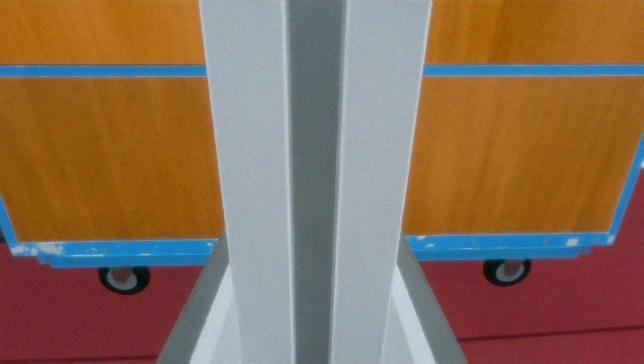

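Scene clock: 615.97 s.
Joint torques (N m): left_arm=[-1.31 0.67 0.33 -11.57 -0.26 -4.28 -0.13] | right_arm=[21 -6.16 -2.84 4.8 0.1 0.67 -0.27]
External joint torques (N m): left_arm=[-3.02 -0.71 -0.66 -3.77 -0.29 -2.42 -0.08] | right_arm=[-2.23 -0.37 -0.32 -0.39 0.22 -0.03 -0.25]
Wrist force (N): left_arm=[-16.4 0.0 -3.8] | right_arm=[-2.2 -3.8 -12.4]
Wrist torque (N m): left_arm=[-0.25 -0.49 0.33] | right_arm=[0.07 -0.31 -0.30]
Wrist force, peak (N): left_arm=[-16.4 0.0 -3.8] | right_arm=[-2.3 -3.9 -12.6]
move: done
base_odometry: x=-0.222 y=-0.709 heading=-0.001
lidar_m: 0.92 0.94 1.71 3.44 1.22 0.88 0.82 0.86 1.15 3.05 2.50 0.96
base_status: not commanded
joint_positions: torso_squat_rad=+0.800 torso_shift_rad=+0.100 torso_pitch_rad=+0.800 torso_yaw_rad=+0.000 left_shoulder_pitch_rad=-0.150 left_shoulder_roll_rad=+0.093 left_shoulder_yaw_rad=+0.064 left_elbow_rad=-1.611 left_forearm_roll_rad=+0.076 left_wrist_pitch_rad=-0.624 left_hand_roll_rad=+0.030 left_gripper_m=+0.031 right_shoulder_pitch_rad=+0.600 right_shoulder_roll_rad=-0.250 right_shoulder_yaw_rad=+0.014 right_elbow_rad=-1.000 right_forearm_roll_rad=+0.030 right_wrist_pitch_rad=-0.021 right_hand_roll_rad=+0.014 right_gripper_m=+0.100 head_pan_rad=+0.000 head_tilt_rad=+0.000
joint_status: all done
wheel_motors_off: 0
motor_effort: left_wheel=+14(15) right_wheel=+0(3)
contact_limits: left_gripper_m 672.5 mA
chest: x=+0.0428 y=+0.0003 z=+0.9813 quat_wxyz=(+0.921, +0.000, +0.390, +0.000) (m; base frame)
left_hand: x=+0.3793 y=+0.2502 z=+0.6296 quat_wxyz=(+0.703, -0.005, -0.711, +0.005) (m; base frame)
right_hand: x=-0.3616 y=-0.4020 z=+0.5375 quat_wxyz=(+0.973, -0.114, +0.185, +0.078) (m; base frame)
camera_calibration:
head_camera: T_world_to_cam=[[-0.0578218, -0.99824, 0.0131582, 0.00304917], [-0.682256, 0.0298897, -0.730502, 1.00139], [0.728824, -0.0512162, -0.682783, 0.548622], [0, 0, 0, 1]] pos_world=[0.283533, 0.00121088, 1.10607]
left_wrist_camera: T_world_to_cam=[[-0.0444607, 0.0347956, 0.998405, -0.621141], [-0.476088, -0.879347, 0.00944532, 0.426589], [0.878273, -0.474908, 0.0556621, -0.170489], [0, 0, 0, 1]] pos_world=[0.325214, 0.315766, 0.625611]
right_wrist_camera: T_world_to_cam=[[-0.924621, -0.0938796, 0.369139, -0.568812], [-0.0071636, 0.973264, 0.229578, 0.295477], [-0.380822, 0.209628, -0.900572, 0.504704], [0, 0, 0, 1]] pos_world=[-0.331617, -0.446777, 0.596658]

Scene clock: 618.27 s.
Joint torques (N m): left_arm=[1.03 -1.58 -1.32 -14.04 -0.15 -4 -0.07] | right_arm=[23.55 -4.35 -1.38 6.65 -0.07 1 -0.22]
External joint torques (N m): left_arm=[-1.76 -1.77 -1.55 -4.38 -0.04 -2.2 -0.02] | right_arm=[-2.04 0.49 0.81 -0.27 0.09 -0.05 -0.19]
Wrist force (N): left_arm=[-16.3 -0.3 -2.1] | right_arm=[-1.7 -4.1 -12.0]
Wrist torque (N m): left_arm=[-0.18 -0.44 0.28] | right_arm=[0.08 -0.33 -0.28]
Wrist force, peak (N): left_arm=[-17.0 0.4 -3.8] | right_arm=[-2.2 -3.9 -12.5]
move: done
base_odometry: x=-0.222 y=-0.709 heading=-0.001
lidar_m: 0.91 0.94 1.71 3.45 1.21 0.88 0.82 0.86 1.16 3.05 2.49 0.95
base_status: not commanded
joint_positions: torso_squat_rad=+0.700 torso_shift_rad=+0.200 torso_pitch_rad=+1.000 torso_yaw_rad=+0.000 left_shoulder_pitch_rad=-0.100 left_shoulder_roll_rad=+0.050 left_shoulder_yaw_rad=+0.000 left_elbow_rad=-2.299 left_forearm_roll_rad=+0.200 left_wrist_pitch_rad=-0.299 left_hand_roll_rad=-0.200 left_gripper_m=+0.031 right_shoulder_pitch_rad=+0.600 right_shoulder_roll_rad=-0.250 right_shoulder_yaw_rad=+0.014 right_elbow_rad=-1.000 right_forearm_roll_rad=+0.030 right_wrist_pitch_rad=-0.021 right_hand_roll_rad=+0.014 right_gripper_m=+0.100 head_pan_rad=+0.000 head_tilt_rad=+0.000
joint_status: all done
wheel_motors_off: 0
motor_effort: left_wheel=+15(15) right_wheel=+0(4)
contact_limits: left_gripper_m 672.5 mA
chest: x=+0.1388 y=+0.0003 z=+0.9723 quat_wxyz=(+0.878, +0.000, +0.480, +0.000) (m; base frame)
left_hand: x=+0.4835 y=+0.2183 z=+0.7716 quat_wxyz=(+0.665, +0.002, -0.747, -0.002) (m; base frame)
right_hand: x=-0.3456 y=-0.4019 z=+0.6177 quat_wxyz=(+0.949, -0.106, +0.282, +0.089) (m; base frame)
camera_calibration:
head_camera: T_world_to_cam=[[-0.0540549, -0.99824, 0.0243851, -0.00271512], [-0.813786, 0.0298888, -0.580395, 0.932745], [0.578645, -0.0512175, -0.81397, 0.620879], [0, 0, 0, 1]] pos_world=[0.39964, 0.00121088, 1.0468]
left_wrist_camera: T_world_to_cam=[[-0.149603, 0.0160524, 0.988616, -0.694622], [-0.472342, -0.879557, -0.0571962, 0.496485], [0.868626, -0.475522, 0.139167, -0.344739], [0, 0, 0, 1]] pos_world=[0.430043, 0.283907, 0.763088]
right_wrist_camera: T_world_to_cam=[[-0.832865, -0.0938906, 0.545455, -0.660884], [0.0386358, 0.97324, 0.22652, 0.294784], [-0.552127, 0.209735, -0.80695, 0.465972], [0, 0, 0, 1]] pos_world=[-0.30454, -0.446677, 0.669724]

Scene clock: 619.80 s.
Joint torques (N m): left_arm=[2.47 -1.43 1.29 -14.54 -0.1 -3.93 -0.23] | right_arm=[23.93 -5.07 -1.54 6.76 0.13 1.21 -0.2]
External joint torques (N m): left_arm=[-1.28 -1.69 0.91 -4.66 -0.06 -2.11 -0.18] | right_arm=[-1.66 -0.23 0.64 -0.17 0.29 0.16 -0.17]
Wrist force (N): left_arm=[-15.9 0.0 -3.7] | right_arm=[-1.3 -4.1 -11.8]
Wrist torque (N m): left_arm=[-0.16 -0.41 0.28] | right_arm=[0.06 -0.29 -0.27]
Wrist force, peak (N): left_arm=[-17.1 0.1 -2.6] | right_arm=[-1.3 -4.2 -12.2]
move: done
base_odometry: x=-0.222 y=-0.709 heading=-0.001
lidar_m: 0.92 0.94 1.71 3.45 1.21 0.88 0.83 0.86 1.16 3.05 2.51 0.95
base_status: not commanded
joint_positions: torso_squat_rad=+0.700 torso_shift_rad=+0.200 torso_pitch_rad=+1.000 torso_yaw_rad=+0.000 left_shoulder_pitch_rad=+0.019 left_shoulder_roll_rad=+0.000 left_shoulder_yaw_rad=+0.024 left_elbow_rad=-2.494 left_forearm_roll_rad=+0.233 left_wrist_pitch_rad=-0.097 left_hand_roll_rad=-0.206 left_gripper_m=+0.031 right_shoulder_pitch_rad=+0.600 right_shoulder_roll_rad=-0.250 right_shoulder_yaw_rad=+0.014 right_elbow_rad=-1.000 right_forearm_roll_rad=+0.030 right_wrist_pitch_rad=-0.021 right_hand_roll_rad=+0.014 right_gripper_m=+0.100 head_pan_rad=+0.000 head_tilt_rad=+0.000
joint_status: all done
wheel_motors_off: 0
motor_effort: left_wheel=+15(15) right_wheel=-1(3)
contact_limits: left_gripper_m 672.5 mA
chest: x=+0.1388 y=+0.0003 z=+0.9723 quat_wxyz=(+0.878, +0.000, +0.480, +0.000) (m; base frame)
left_hand: x=+0.4697 y=+0.2358 z=+0.7892 quat_wxyz=(+0.707, +0.014, -0.707, +0.014) (m; base frame)
left_hand_status: reached (checked arc, planned for 1.2 s): 1 mm and 0.2 deg off.
right_hand: x=-0.3456 y=-0.4019 z=+0.6177 quat_wxyz=(+0.949, -0.106, +0.282, +0.089) (m; base frame)
camera_calibration:
head_camera: T_world_to_cam=[[-0.0540549, -0.99824, 0.0243851, -0.00271512], [-0.813786, 0.0298888, -0.580395, 0.932745], [0.578645, -0.0512175, -0.81397, 0.620879], [0, 0, 0, 1]] pos_world=[0.39964, 0.00121088, 1.0468]
left_wrist_camera: T_world_to_cam=[[-0.0354112, 0.0194082, 0.999184, -0.777093], [-0.441186, -0.897414, 0.00179575, 0.4494], [0.896717, -0.440762, 0.0403411, -0.270252], [0, 0, 0, 1]] pos_world=[0.413091, 0.299263, 0.786555]
right_wrist_camera: T_world_to_cam=[[-0.832865, -0.0938906, 0.545455, -0.660884], [0.0386358, 0.97324, 0.22652, 0.294784], [-0.552127, 0.209735, -0.80695, 0.465972], [0, 0, 0, 1]] pos_world=[-0.30454, -0.446677, 0.669724]

Scene clock: 623.37 s.
Joint torques (N m): left_arm=[2.38 -1.34 0.92 -13.81 0.3 -4.02 -0.24] | right_arm=[23.58 -4.74 -1.33 7.21 -0.07 1.26 -0.37]
External joint torques (N m): left_arm=[-1.37 -1.6 0.54 -3.93 0.34 -2.2 -0.19] | right_arm=[-2.01 0.1 0.85 0.28 0.09 0.21 -0.34]
Wrist force (N): left_arm=[-15.8 -0.1 -3.7] | right_arm=[-1.4 -4.1 -11.7]
Wrist torque (N m): left_arm=[-0.20 -0.44 0.28] | right_arm=[0.07 -0.29 -0.28]
Wrist force, peak (N): left_arm=[-16.8 -0.1 -4.7] | right_arm=[-1.8 -4.1 -12.1]
move: done
base_odometry: x=+0.498 y=-0.710 heading=-0.001
lidar_m: 0.20 0.20 0.29 0.79 2.27 1.62 1.55 1.61 2.17 4.31 0.29 0.20
base_status: done (sent for 2.4 of 2.4 s)
joint_positions: torso_squat_rad=+0.700 torso_shift_rad=+0.200 torso_pitch_rad=+1.000 torso_yaw_rad=+0.000 left_shoulder_pitch_rad=+0.019 left_shoulder_roll_rad=+0.000 left_shoulder_yaw_rad=+0.025 left_elbow_rad=-2.494 left_forearm_roll_rad=+0.233 left_wrist_pitch_rad=-0.097 left_hand_roll_rad=-0.206 left_gripper_m=+0.031 right_shoulder_pitch_rad=+0.600 right_shoulder_roll_rad=-0.250 right_shoulder_yaw_rad=+0.014 right_elbow_rad=-1.000 right_forearm_roll_rad=+0.030 right_wrist_pitch_rad=-0.021 right_hand_roll_rad=+0.014 right_gripper_m=+0.100 head_pan_rad=+0.000 head_tilt_rad=+0.000
joint_status: not commanded
wheel_motors_off: 0
motor_effort: left_wheel=-5(45) right_wheel=-1(34)
contact_limits: left_gripper_m 672.5 mA
chest: x=+0.1389 y=+0.0003 z=+0.9723 quat_wxyz=(+0.877, +0.000, +0.480, +0.000) (m; base frame)
left_hand: x=+0.4697 y=+0.2358 z=+0.7891 quat_wxyz=(+0.707, +0.014, -0.707, +0.014) (m; base frame)
right_hand: x=-0.3456 y=-0.4019 z=+0.6177 quat_wxyz=(+0.949, -0.106, +0.282, +0.089) (m; base frame)
pictures: head_camera
camera_calibration:
head_camera: T_world_to_cam=[[-0.0540537, -0.99824, 0.0243963, -0.00271953], [-0.813914, 0.0298926, -0.580215, 0.932632], [0.578465, -0.0512193, -0.814098, 0.620946], [0, 0, 0, 1]] pos_world=[0.39974, 0.00121089, 1.0467]

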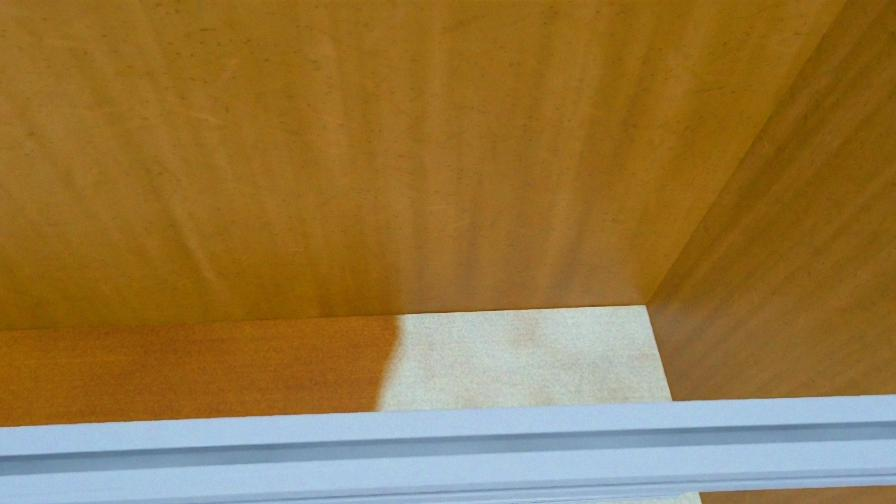

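Call:
move:
  target: {"side":"left","x":0.495,"y":0.230,"z":0.68,"quat_wxyz":[0.9236,0.0234,-0.3827,0.004]}
  min_time_s: 2

Call:
move:
  target: {"side":"left","x":0.465,"y":0.230,"z":0.55,"quat_wxyz":[0.9844,0.0220,-0.1738,-0.0025]}
  min_time_s: 1.4

Call:
move:
  target: {"side":"left","x":0.435,"y":0.230,"z":0.47,"quat_wxyz":[0.9998,0.015,0,0.009]}
  min_time_s: 1.4

Call:
move:
  joints: {"torso_squat_rad":0.57,"torso_shift_rad":0.26,"torso_pitch_rad":1.25,"head_pan_rad":-0.3,"head_tilt_rad":0.2}
  min_time_s: 1.5

Call:
move:
  target: {"side":"left","x":0.379,"y":0.230,"z":0.345,"quat_wxyz":[0.9998,0.015,0,0.009]}
  min_time_s: 1.3
  cameras: ["head_camera","left_wrist_camera"]

Call:
move:
  joints: {"head_pan_rad":0.52,"head_tilt_rad":0.4}
  cameras: ["head_camera"]

Call:
zoom_image:
  camera: "head_camera"
  region: [80, 70, 380, 290]

Scene clock: 637.20 s.
Joint torques (N m): left_arm=[-4.42 0.37 -0.21 -13.17 -0.19 -3.17 0.14] | right_arm=[24.08 -3.95 -2.12 7.24 0.07 1.07 -0.39]
External joint torques (N m): left_arm=[-2.98 0.21 -0.1 -3.84 -0.17 -1.78 0.18] | right_arm=[-1.51 0.89 0.06 0.31 0.23 0.02 -0.36]
Wrist force (N): left_arm=[-11.3 -0.4 -14.8] | right_arm=[-1.5 -3.9 -11.8]
Wrist torque (N m): left_arm=[0.10 -0.38 0.26] | right_arm=[0.05 -0.31 -0.29]
Wrist force, peak (N): left_arm=[-13.0 -0.4 -14.1] | right_arm=[-1.4 -4.2 -12.2]
move: done
base_odometry: x=+0.498 y=-0.710 heading=-0.001
lidar_m: 0.19 0.21 0.28 0.79 2.25 1.63 1.54 1.60 2.16 4.30 0.30 0.21
base_status: not commanded
joint_positions: torso_squat_rad=+0.700 torso_shift_rad=+0.200 torso_pitch_rad=+1.000 torso_yaw_rad=+0.000 left_shoulder_pitch_rad=-0.471 left_shoulder_roll_rad=+0.000 left_shoulder_yaw_rad=+0.165 left_elbow_rad=-2.556 left_forearm_roll_rad=-0.048 left_wrist_pitch_rad=+1.210 left_hand_roll_rad=-0.030 left_gripper_m=+0.031 right_shoulder_pitch_rad=+0.600 right_shoulder_roll_rad=-0.250 right_shoulder_yaw_rad=+0.014 right_elbow_rad=-1.000 right_forearm_roll_rad=+0.030 right_wrist_pitch_rad=-0.021 right_hand_roll_rad=+0.014 right_gripper_m=+0.100 head_pan_rad=+0.000 head_tilt_rad=+0.000
joint_status: all done
wheel_motors_off: 0
motor_effort: left_wheel=-4(5) right_wheel=-3(3)
contact_limits: left_gripper_m 672.5 mA
chest: x=+0.1389 y=+0.0003 z=+0.9723 quat_wxyz=(+0.877, +0.000, +0.480, +0.000) (m; base frame)
left_hand: x=+0.4946 y=+0.2301 z=+0.6793 quat_wxyz=(+0.924, +0.023, -0.382, +0.004) (m; base frame)
left_hand_status: reached (checked arc, planned for 2.0 s): 1 mm and 0.1 deg off.
right_hand: x=-0.3456 y=-0.4019 z=+0.6177 quat_wxyz=(+0.949, -0.106, +0.282, +0.089) (m; base frame)
camera_calibration:
head_camera: T_world_to_cam=[[-0.0540537, -0.99824, 0.0243963, -0.00271953], [-0.813914, 0.0298926, -0.580215, 0.932632], [0.578465, -0.0512193, -0.814098, 0.620946], [0, 0, 0, 1]] pos_world=[0.39974, 0.00121089, 1.0467]
left_wrist_camera: T_world_to_cam=[[0.682874, 0.00844262, 0.730487, -0.836533], [-0.31234, -0.900557, 0.30239, 0.188182], [0.660398, -0.434655, -0.61233, 0.268139], [0, 0, 0, 1]] pos_world=[0.452945, 0.293079, 0.718362]
right_wrist_camera: T_world_to_cam=[[-0.832818, -0.0939086, 0.545522, -0.66084], [0.0386332, 0.973241, 0.226517, 0.294782], [-0.552197, 0.209723, -0.806905, 0.465971], [0, 0, 0, 1]] pos_world=[-0.304441, -0.446677, 0.669724]

Scene clock: 638.93 s.
Joint torques (N m): left_arm=[-6.23 2.19 0.55 -11.32 -0.07 -1.47 0.51] | right_arm=[24.04 -4.83 -1.4 6.9 -0.03 1.1 -0.4]
External joint torques (N m): left_arm=[-2.74 1.32 0.56 -2.33 -0.02 -0.74 0.52] | right_arm=[-1.56 0.01 0.78 -0.03 0.12 0.05 -0.37]
Wrist force (N): left_arm=[-6.2 -0.4 -18.1] | right_arm=[-1.4 -3.9 -12.0]
Wrist torque (N m): left_arm=[-0.18 -0.32 0.20] | right_arm=[0.04 -0.29 -0.28]
Wrist force, peak (N): left_arm=[-7.4 -0.7 -18.5] | right_arm=[-1.3 -3.9 -12.2]
move: done
base_odometry: x=+0.498 y=-0.710 heading=-0.001
lidar_m: 0.19 0.21 0.28 0.79 2.25 1.64 1.55 1.60 2.16 4.31 0.28 0.20
base_status: not commanded
joint_positions: torso_squat_rad=+0.700 torso_shift_rad=+0.200 torso_pitch_rad=+1.000 torso_yaw_rad=+0.000 left_shoulder_pitch_rad=-0.637 left_shoulder_roll_rad=+0.052 left_shoulder_yaw_rad=+0.212 left_elbow_rad=-2.154 left_forearm_roll_rad=-0.048 left_wrist_pitch_rad=+1.410 left_hand_roll_rad=-0.019 left_gripper_m=+0.031 right_shoulder_pitch_rad=+0.600 right_shoulder_roll_rad=-0.250 right_shoulder_yaw_rad=+0.014 right_elbow_rad=-1.000 right_forearm_roll_rad=+0.030 right_wrist_pitch_rad=-0.021 right_hand_roll_rad=+0.014 right_gripper_m=+0.100 head_pan_rad=+0.000 head_tilt_rad=+0.000
joint_status: all done
wheel_motors_off: 0
motor_effort: left_wheel=-4(5) right_wheel=-2(4)
contact_limits: left_gripper_m 672.5 mA
chest: x=+0.1389 y=+0.0003 z=+0.9723 quat_wxyz=(+0.877, +0.000, +0.480, +0.000) (m; base frame)
left_hand: x=+0.4644 y=+0.2299 z=+0.5496 quat_wxyz=(+0.985, +0.022, -0.173, -0.002) (m; base frame)
left_hand_status: reached (checked arc, planned for 1.4 s): 1 mm and 0.1 deg off.
right_hand: x=-0.3456 y=-0.4019 z=+0.6177 quat_wxyz=(+0.949, -0.106, +0.282, +0.089) (m; base frame)
camera_calibration:
head_camera: T_world_to_cam=[[-0.0540537, -0.99824, 0.0243963, -0.00271953], [-0.813914, 0.0298926, -0.580215, 0.932632], [0.578465, -0.0512193, -0.814098, 0.620946], [0, 0, 0, 1]] pos_world=[0.39974, 0.00121089, 1.0467]
left_wrist_camera: T_world_to_cam=[[0.927648, 0.00691192, 0.373392, -0.638256], [-0.15792, -0.89878, 0.40897, 0.0871914], [0.338424, -0.438346, -0.832659, 0.480007], [0, 0, 0, 1]] pos_world=[0.443401, 0.293187, 0.602343]
right_wrist_camera: T_world_to_cam=[[-0.832789, -0.0939203, 0.545566, -0.660865], [0.0386456, 0.973236, 0.226536, 0.294771], [-0.552241, 0.20974, -0.80687, 0.465942], [0, 0, 0, 1]] pos_world=[-0.304441, -0.446677, 0.669724]

Scene clock: 640.67 s.
Joint torques (N m): left_arm=[-8.19 2.93 0.21 -10 -0.15 0.3 0.34] | right_arm=[23.51 -4.74 -1.2 6.76 0.1 1.11 -0.3]
External joint torques (N m): left_arm=[-2.54 1.11 0.13 -1.76 -0.11 0.4 0.34] | right_arm=[-2.09 0.1 0.99 -0.16 0.26 0.06 -0.26]
Wrist force (N): left_arm=[-0.5 -0.4 -19.1] | right_arm=[-1.5 -4.1 -11.9]
Wrist torque (N m): left_arm=[-0.34 -0.18 0.26] | right_arm=[0.09 -0.30 -0.28]
Wrist force, peak (N): left_arm=[-2.7 -0.6 -19.7] | right_arm=[-1.5 -4.0 -12.2]
move: done
base_odometry: x=+0.498 y=-0.710 heading=-0.001
lidar_m: 0.20 0.21 0.29 0.80 2.26 1.62 1.54 1.59 2.15 4.31 0.29 0.21
base_status: not commanded
joint_positions: torso_squat_rad=+0.700 torso_shift_rad=+0.200 torso_pitch_rad=+1.000 torso_yaw_rad=+0.000 left_shoulder_pitch_rad=-0.823 left_shoulder_roll_rad=+0.109 left_shoulder_yaw_rad=+0.261 left_elbow_rad=-1.751 left_forearm_roll_rad=-0.027 left_wrist_pitch_rad=+1.543 left_hand_roll_rad=+0.012 left_gripper_m=+0.031 right_shoulder_pitch_rad=+0.600 right_shoulder_roll_rad=-0.250 right_shoulder_yaw_rad=+0.014 right_elbow_rad=-1.000 right_forearm_roll_rad=+0.030 right_wrist_pitch_rad=-0.021 right_hand_roll_rad=+0.014 right_gripper_m=+0.100 head_pan_rad=+0.000 head_tilt_rad=+0.000
joint_status: all done
wheel_motors_off: 0
motor_effort: left_wheel=-4(4) right_wheel=-3(3)
contact_limits: left_gripper_m 672.5 mA
chest: x=+0.1389 y=+0.0003 z=+0.9723 quat_wxyz=(+0.877, +0.000, +0.480, +0.000) (m; base frame)
left_hand: x=+0.4342 y=+0.2299 z=+0.4702 quat_wxyz=(+1.000, +0.015, +0.000, +0.009) (m; base frame)
left_hand_status: reached (checked arc, planned for 1.4 s): 1 mm and 0.0 deg off.
right_hand: x=-0.3456 y=-0.4019 z=+0.6177 quat_wxyz=(+0.949, -0.106, +0.282, +0.089) (m; base frame)
camera_calibration:
head_camera: T_world_to_cam=[[-0.0540537, -0.99824, 0.0243963, -0.00271953], [-0.813914, 0.0298926, -0.580215, 0.932632], [0.578465, -0.0512193, -0.814098, 0.620946], [0, 0, 0, 1]] pos_world=[0.39974, 0.00121089, 1.0467]
left_wrist_camera: T_world_to_cam=[[0.998692, 0.0378482, 0.0343748, -0.459151], [0.0183787, -0.893131, 0.449421, 0.0179495], [0.0477109, -0.448201, -0.892658, 0.580817], [0, 0, 0, 1]] pos_world=[0.430509, 0.293732, 0.526187]
right_wrist_camera: T_world_to_cam=[[-0.832742, -0.0939383, 0.545633, -0.660905], [0.038643, 0.973237, 0.226533, 0.294772], [-0.55231, 0.209728, -0.806825, 0.465885], [0, 0, 0, 1]] pos_world=[-0.304441, -0.446677, 0.669724]

Scene clock: 642.47 s.
Joint torques (N m): left_arm=[-1.7 1.95 0.73 -8.97 -0.12 0.99 0.88] | right_arm=[25.69 -2.73 -1.22 9.08 -0.06 1.39 -0.33]
External joint torques (N m): left_arm=[-0.94 1.45 0.6 -1.81 -0.08 0.63 0.86] | right_arm=[-1.41 0.65 0.43 0.38 0.14 -0.04 -0.29]
Wrist force (N): left_arm=[3.2 -0.1 -18.4] | right_arm=[-0.2 -4.4 -10.7]
Wrist torque (N m): left_arm=[-0.37 -0.13 0.24] | right_arm=[0.07 -0.22 -0.27]
Wrist force, peak (N): left_arm=[3.3 -0.1 -18.9] | right_arm=[-1.2 -4.1 -12.1]
move: done
base_odometry: x=+0.498 y=-0.710 heading=-0.001
lidar_m: 0.19 0.21 0.28 0.80 2.25 1.63 1.54 1.61 2.16 4.31 0.29 0.21
base_status: not commanded
joint_positions: torso_squat_rad=+0.570 torso_shift_rad=+0.260 torso_pitch_rad=+1.250 torso_yaw_rad=+0.000 left_shoulder_pitch_rad=-0.823 left_shoulder_roll_rad=+0.109 left_shoulder_yaw_rad=+0.261 left_elbow_rad=-1.751 left_forearm_roll_rad=-0.027 left_wrist_pitch_rad=+1.543 left_hand_roll_rad=+0.012 left_gripper_m=+0.031 right_shoulder_pitch_rad=+0.600 right_shoulder_roll_rad=-0.250 right_shoulder_yaw_rad=+0.014 right_elbow_rad=-1.000 right_forearm_roll_rad=+0.030 right_wrist_pitch_rad=-0.021 right_hand_roll_rad=+0.014 right_gripper_m=+0.100 head_pan_rad=-0.300 head_tilt_rad=+0.200
joint_status: all done
wheel_motors_off: 0
motor_effort: left_wheel=-1(4) right_wheel=+0(3)
contact_limits: left_gripper_m 672.5 mA
chest: x=+0.2173 y=+0.0003 z=+0.9475 quat_wxyz=(+0.811, +0.000, +0.585, +0.000) (m; base frame)
left_hand: x=+0.3795 y=+0.2299 z=+0.3880 quat_wxyz=(+0.992, +0.016, +0.125, +0.007) (m; base frame)
right_hand: x=-0.3399 y=-0.4019 z=+0.7237 quat_wxyz=(+0.907, -0.094, +0.398, +0.102) (m; base frame)
camera_calibration:
head_camera: T_world_to_cam=[[-0.13036, -0.937335, 0.323125, -0.259838], [-0.980261, 0.0729885, -0.183743, 0.644509], [0.148645, -0.3407, -0.928347, 0.798503], [0, 0, 0, 1]] pos_world=[0.479221, -0.0185474, 0.943673]
left_wrist_camera: T_world_to_cam=[[0.976261, 0.0377824, -0.213277, -0.297019], [0.12873, -0.893105, 0.431036, 0.0211331], [-0.174193, -0.448259, -0.876767, 0.588134], [0, 0, 0, 1]] pos_world=[0.389696, 0.293732, 0.4432]
right_wrist_camera: T_world_to_cam=[[-0.672036, -0.093876, 0.734544, -0.796104], [0.0934762, 0.973243, 0.209904, 0.301208], [-0.734595, 0.209725, -0.645279, 0.375696], [0, 0, 0, 1]] pos_world=[-0.287181, -0.446677, 0.763978]

Scene clock: 644.10 s.
Joint torques (N m): left_arm=[1.04 -0.45 -1.23 -8.46 -0.17 0.12 0.26] | right_arm=[25.12 -3.06 -0.88 8.74 -0.01 1.45 -0.25]
External joint torques (N m): left_arm=[-0.34 -0.33 -1.35 -1.75 -0.13 0.22 0.26] | right_arm=[-1.98 0.33 0.77 0.04 0.19 0.02 -0.21]
Wrist force (N): left_arm=[-0.9 0.1 -18.9] | right_arm=[0.0 -4.5 -10.8]
Wrist torque (N m): left_arm=[-0.44 -0.25 0.18] | right_arm=[0.08 -0.23 -0.27]
Wrist force, peak (N): left_arm=[1.0 -0.2 -19.5] | right_arm=[0.0 -4.6 -10.9]
move: done
base_odometry: x=+0.498 y=-0.710 heading=-0.001
lidar_m: 0.18 0.21 0.28 0.79 2.25 1.63 1.54 1.60 2.16 4.33 0.29 0.21
base_status: not commanded
joint_positions: torso_squat_rad=+0.570 torso_shift_rad=+0.260 torso_pitch_rad=+1.250 torso_yaw_rad=+0.000 left_shoulder_pitch_rad=-0.706 left_shoulder_roll_rad=+0.069 left_shoulder_yaw_rad=+0.243 left_elbow_rad=-1.653 left_forearm_roll_rad=-0.032 left_wrist_pitch_rad=+1.076 left_hand_roll_rad=+0.011 left_gripper_m=+0.031 right_shoulder_pitch_rad=+0.600 right_shoulder_roll_rad=-0.250 right_shoulder_yaw_rad=+0.014 right_elbow_rad=-1.000 right_forearm_roll_rad=+0.030 right_wrist_pitch_rad=-0.021 right_hand_roll_rad=+0.014 right_gripper_m=+0.100 head_pan_rad=-0.300 head_tilt_rad=+0.200
joint_status: all done
wheel_motors_off: 0
motor_effort: left_wheel=-2(3) right_wheel=+2(4)
contact_limits: left_gripper_m 672.5 mA
chest: x=+0.2173 y=+0.0003 z=+0.9475 quat_wxyz=(+0.811, +0.000, +0.585, +0.000) (m; base frame)
left_hand: x=+0.3787 y=+0.2302 z=+0.3450 quat_wxyz=(+1.000, +0.015, +0.000, +0.009) (m; base frame)
left_hand_status: reached (checked arc, planned for 1.3 s): 0 mm and 0.0 deg off.
right_hand: x=-0.3399 y=-0.4019 z=+0.7237 quat_wxyz=(+0.907, -0.094, +0.398, +0.102) (m; base frame)
pictures: head_camera, left_wrist_camera
camera_calibration:
head_camera: T_world_to_cam=[[-0.13036, -0.937335, 0.323125, -0.259838], [-0.980261, 0.0729885, -0.183743, 0.644509], [0.148645, -0.3407, -0.928347, 0.798503], [0, 0, 0, 1]] pos_world=[0.479221, -0.0185474, 0.943673]
left_wrist_camera: T_world_to_cam=[[0.998694, 0.0377442, 0.0344306, -0.399427], [0.0182778, -0.893295, 0.449099, 0.0756745], [0.0477076, -0.447884, -0.892818, 0.4719], [0, 0, 0, 1]] pos_world=[0.375009, 0.294032, 0.401088]

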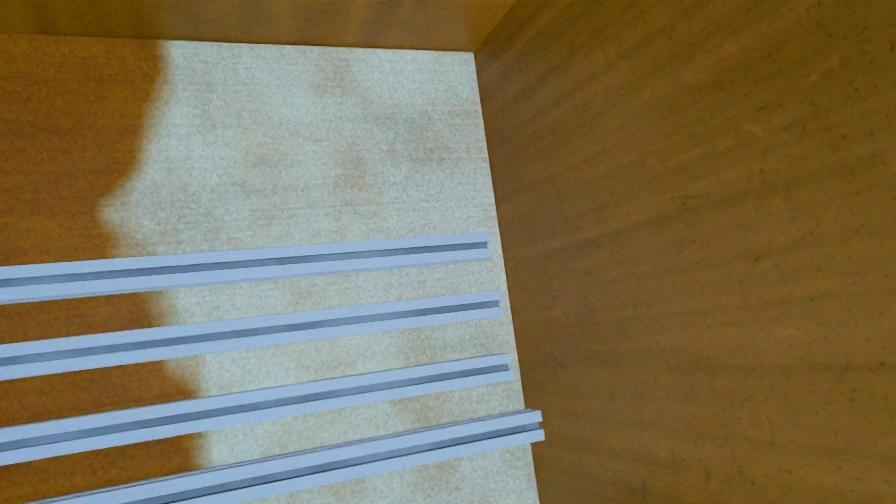

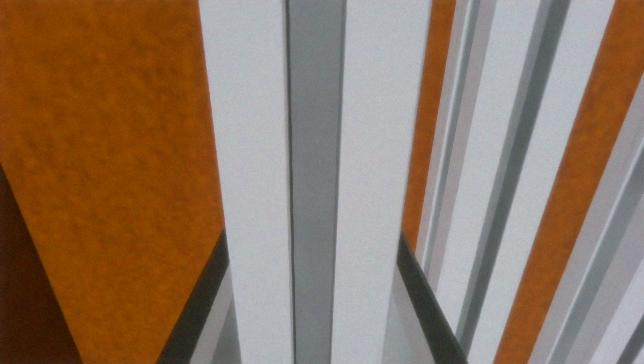

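Scene clock: 645.33 s.
Joint torques (N m): left_arm=[0.99 -0.68 -1.19 -8.75 -0.32 -0.16 0.54] | right_arm=[25.18 -3.17 -0.64 8.95 0.02 1.46 -0.3]
External joint torques (N m): left_arm=[-0.39 -0.56 -1.32 -2.03 -0.28 -0.06 0.54] | right_arm=[-1.92 0.21 1.01 0.24 0.22 0.03 -0.26]
Wrist force (N): left_arm=[-0.6 -0.1 -19.0] | right_arm=[0.0 -4.4 -10.8]
Wrist torque (N m): left_arm=[-0.23 -0.21 0.19] | right_arm=[0.08 -0.22 -0.28]
Wrist force, peak (N): left_arm=[-0.9 -0.3 -19.3] | right_arm=[-0.2 -4.7 -11.1]
move: done
base_odometry: x=+0.498 y=-0.710 heading=-0.001
lidar_m: 0.20 0.21 0.29 0.80 2.26 1.63 1.54 1.60 2.16 4.31 0.29 0.20
base_status: not commanded
joint_positions: torso_squat_rad=+0.570 torso_shift_rad=+0.260 torso_pitch_rad=+1.250 torso_yaw_rad=+0.000 left_shoulder_pitch_rad=-0.706 left_shoulder_roll_rad=+0.069 left_shoulder_yaw_rad=+0.243 left_elbow_rad=-1.653 left_forearm_roll_rad=-0.032 left_wrist_pitch_rad=+1.076 left_hand_roll_rad=+0.011 left_gripper_m=+0.031 right_shoulder_pitch_rad=+0.600 right_shoulder_roll_rad=-0.250 right_shoulder_yaw_rad=+0.014 right_elbow_rad=-1.000 right_forearm_roll_rad=+0.030 right_wrist_pitch_rad=-0.021 right_hand_roll_rad=+0.014 right_gripper_m=+0.100 head_pan_rad=+0.520 head_tilt_rad=+0.400
joint_status: all done
wheel_motors_off: 0
motor_effort: left_wheel=-2(2) right_wheel=+0(3)
contact_limits: left_gripper_m 672.5 mA
chest: x=+0.2173 y=+0.0003 z=+0.9475 quat_wxyz=(+0.811, +0.000, +0.585, +0.000) (m; base frame)
left_hand: x=+0.3787 y=+0.2302 z=+0.3450 quat_wxyz=(+1.000, +0.015, +0.000, +0.009) (m; base frame)
right_hand: x=-0.3399 y=-0.4019 z=+0.7237 quat_wxyz=(+0.907, -0.094, +0.398, +0.102) (m; base frame)
pictures: head_camera
camera_calibration:
head_camera: T_world_to_cam=[[0.130207, -0.895493, -0.425604, 0.373161], [-0.989469, -0.144734, 0.00181432, 0.464808], [-0.063224, 0.420885, -0.904908, 0.862714], [0, 0, 0, 1]] pos_world=[0.465869, 0.0383329, 0.938652]

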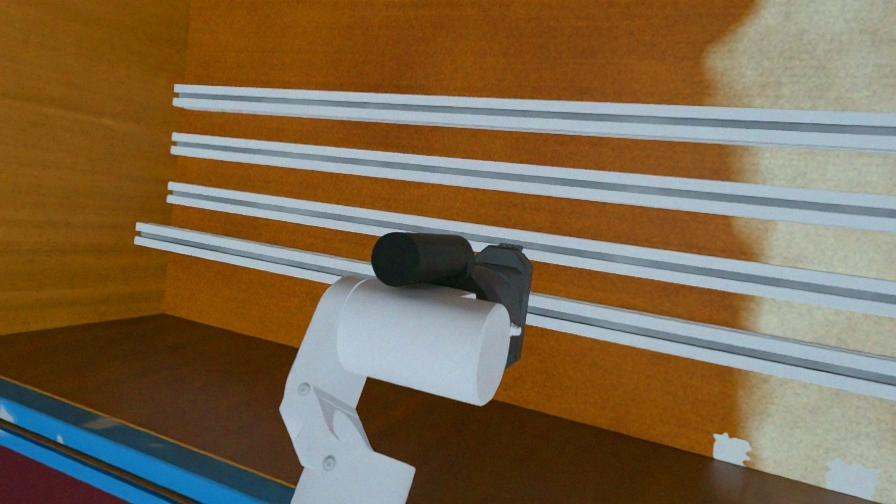

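Scaled by 1.680 from the camera's 896x504 image, which has a finer 1280x720 frame.

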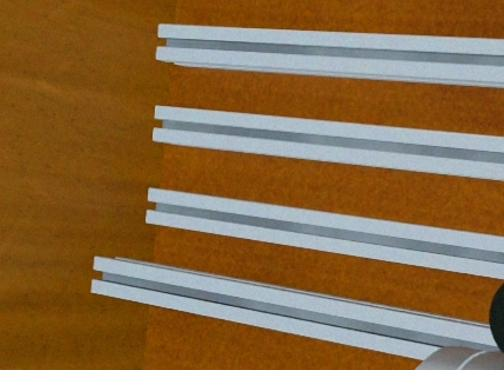

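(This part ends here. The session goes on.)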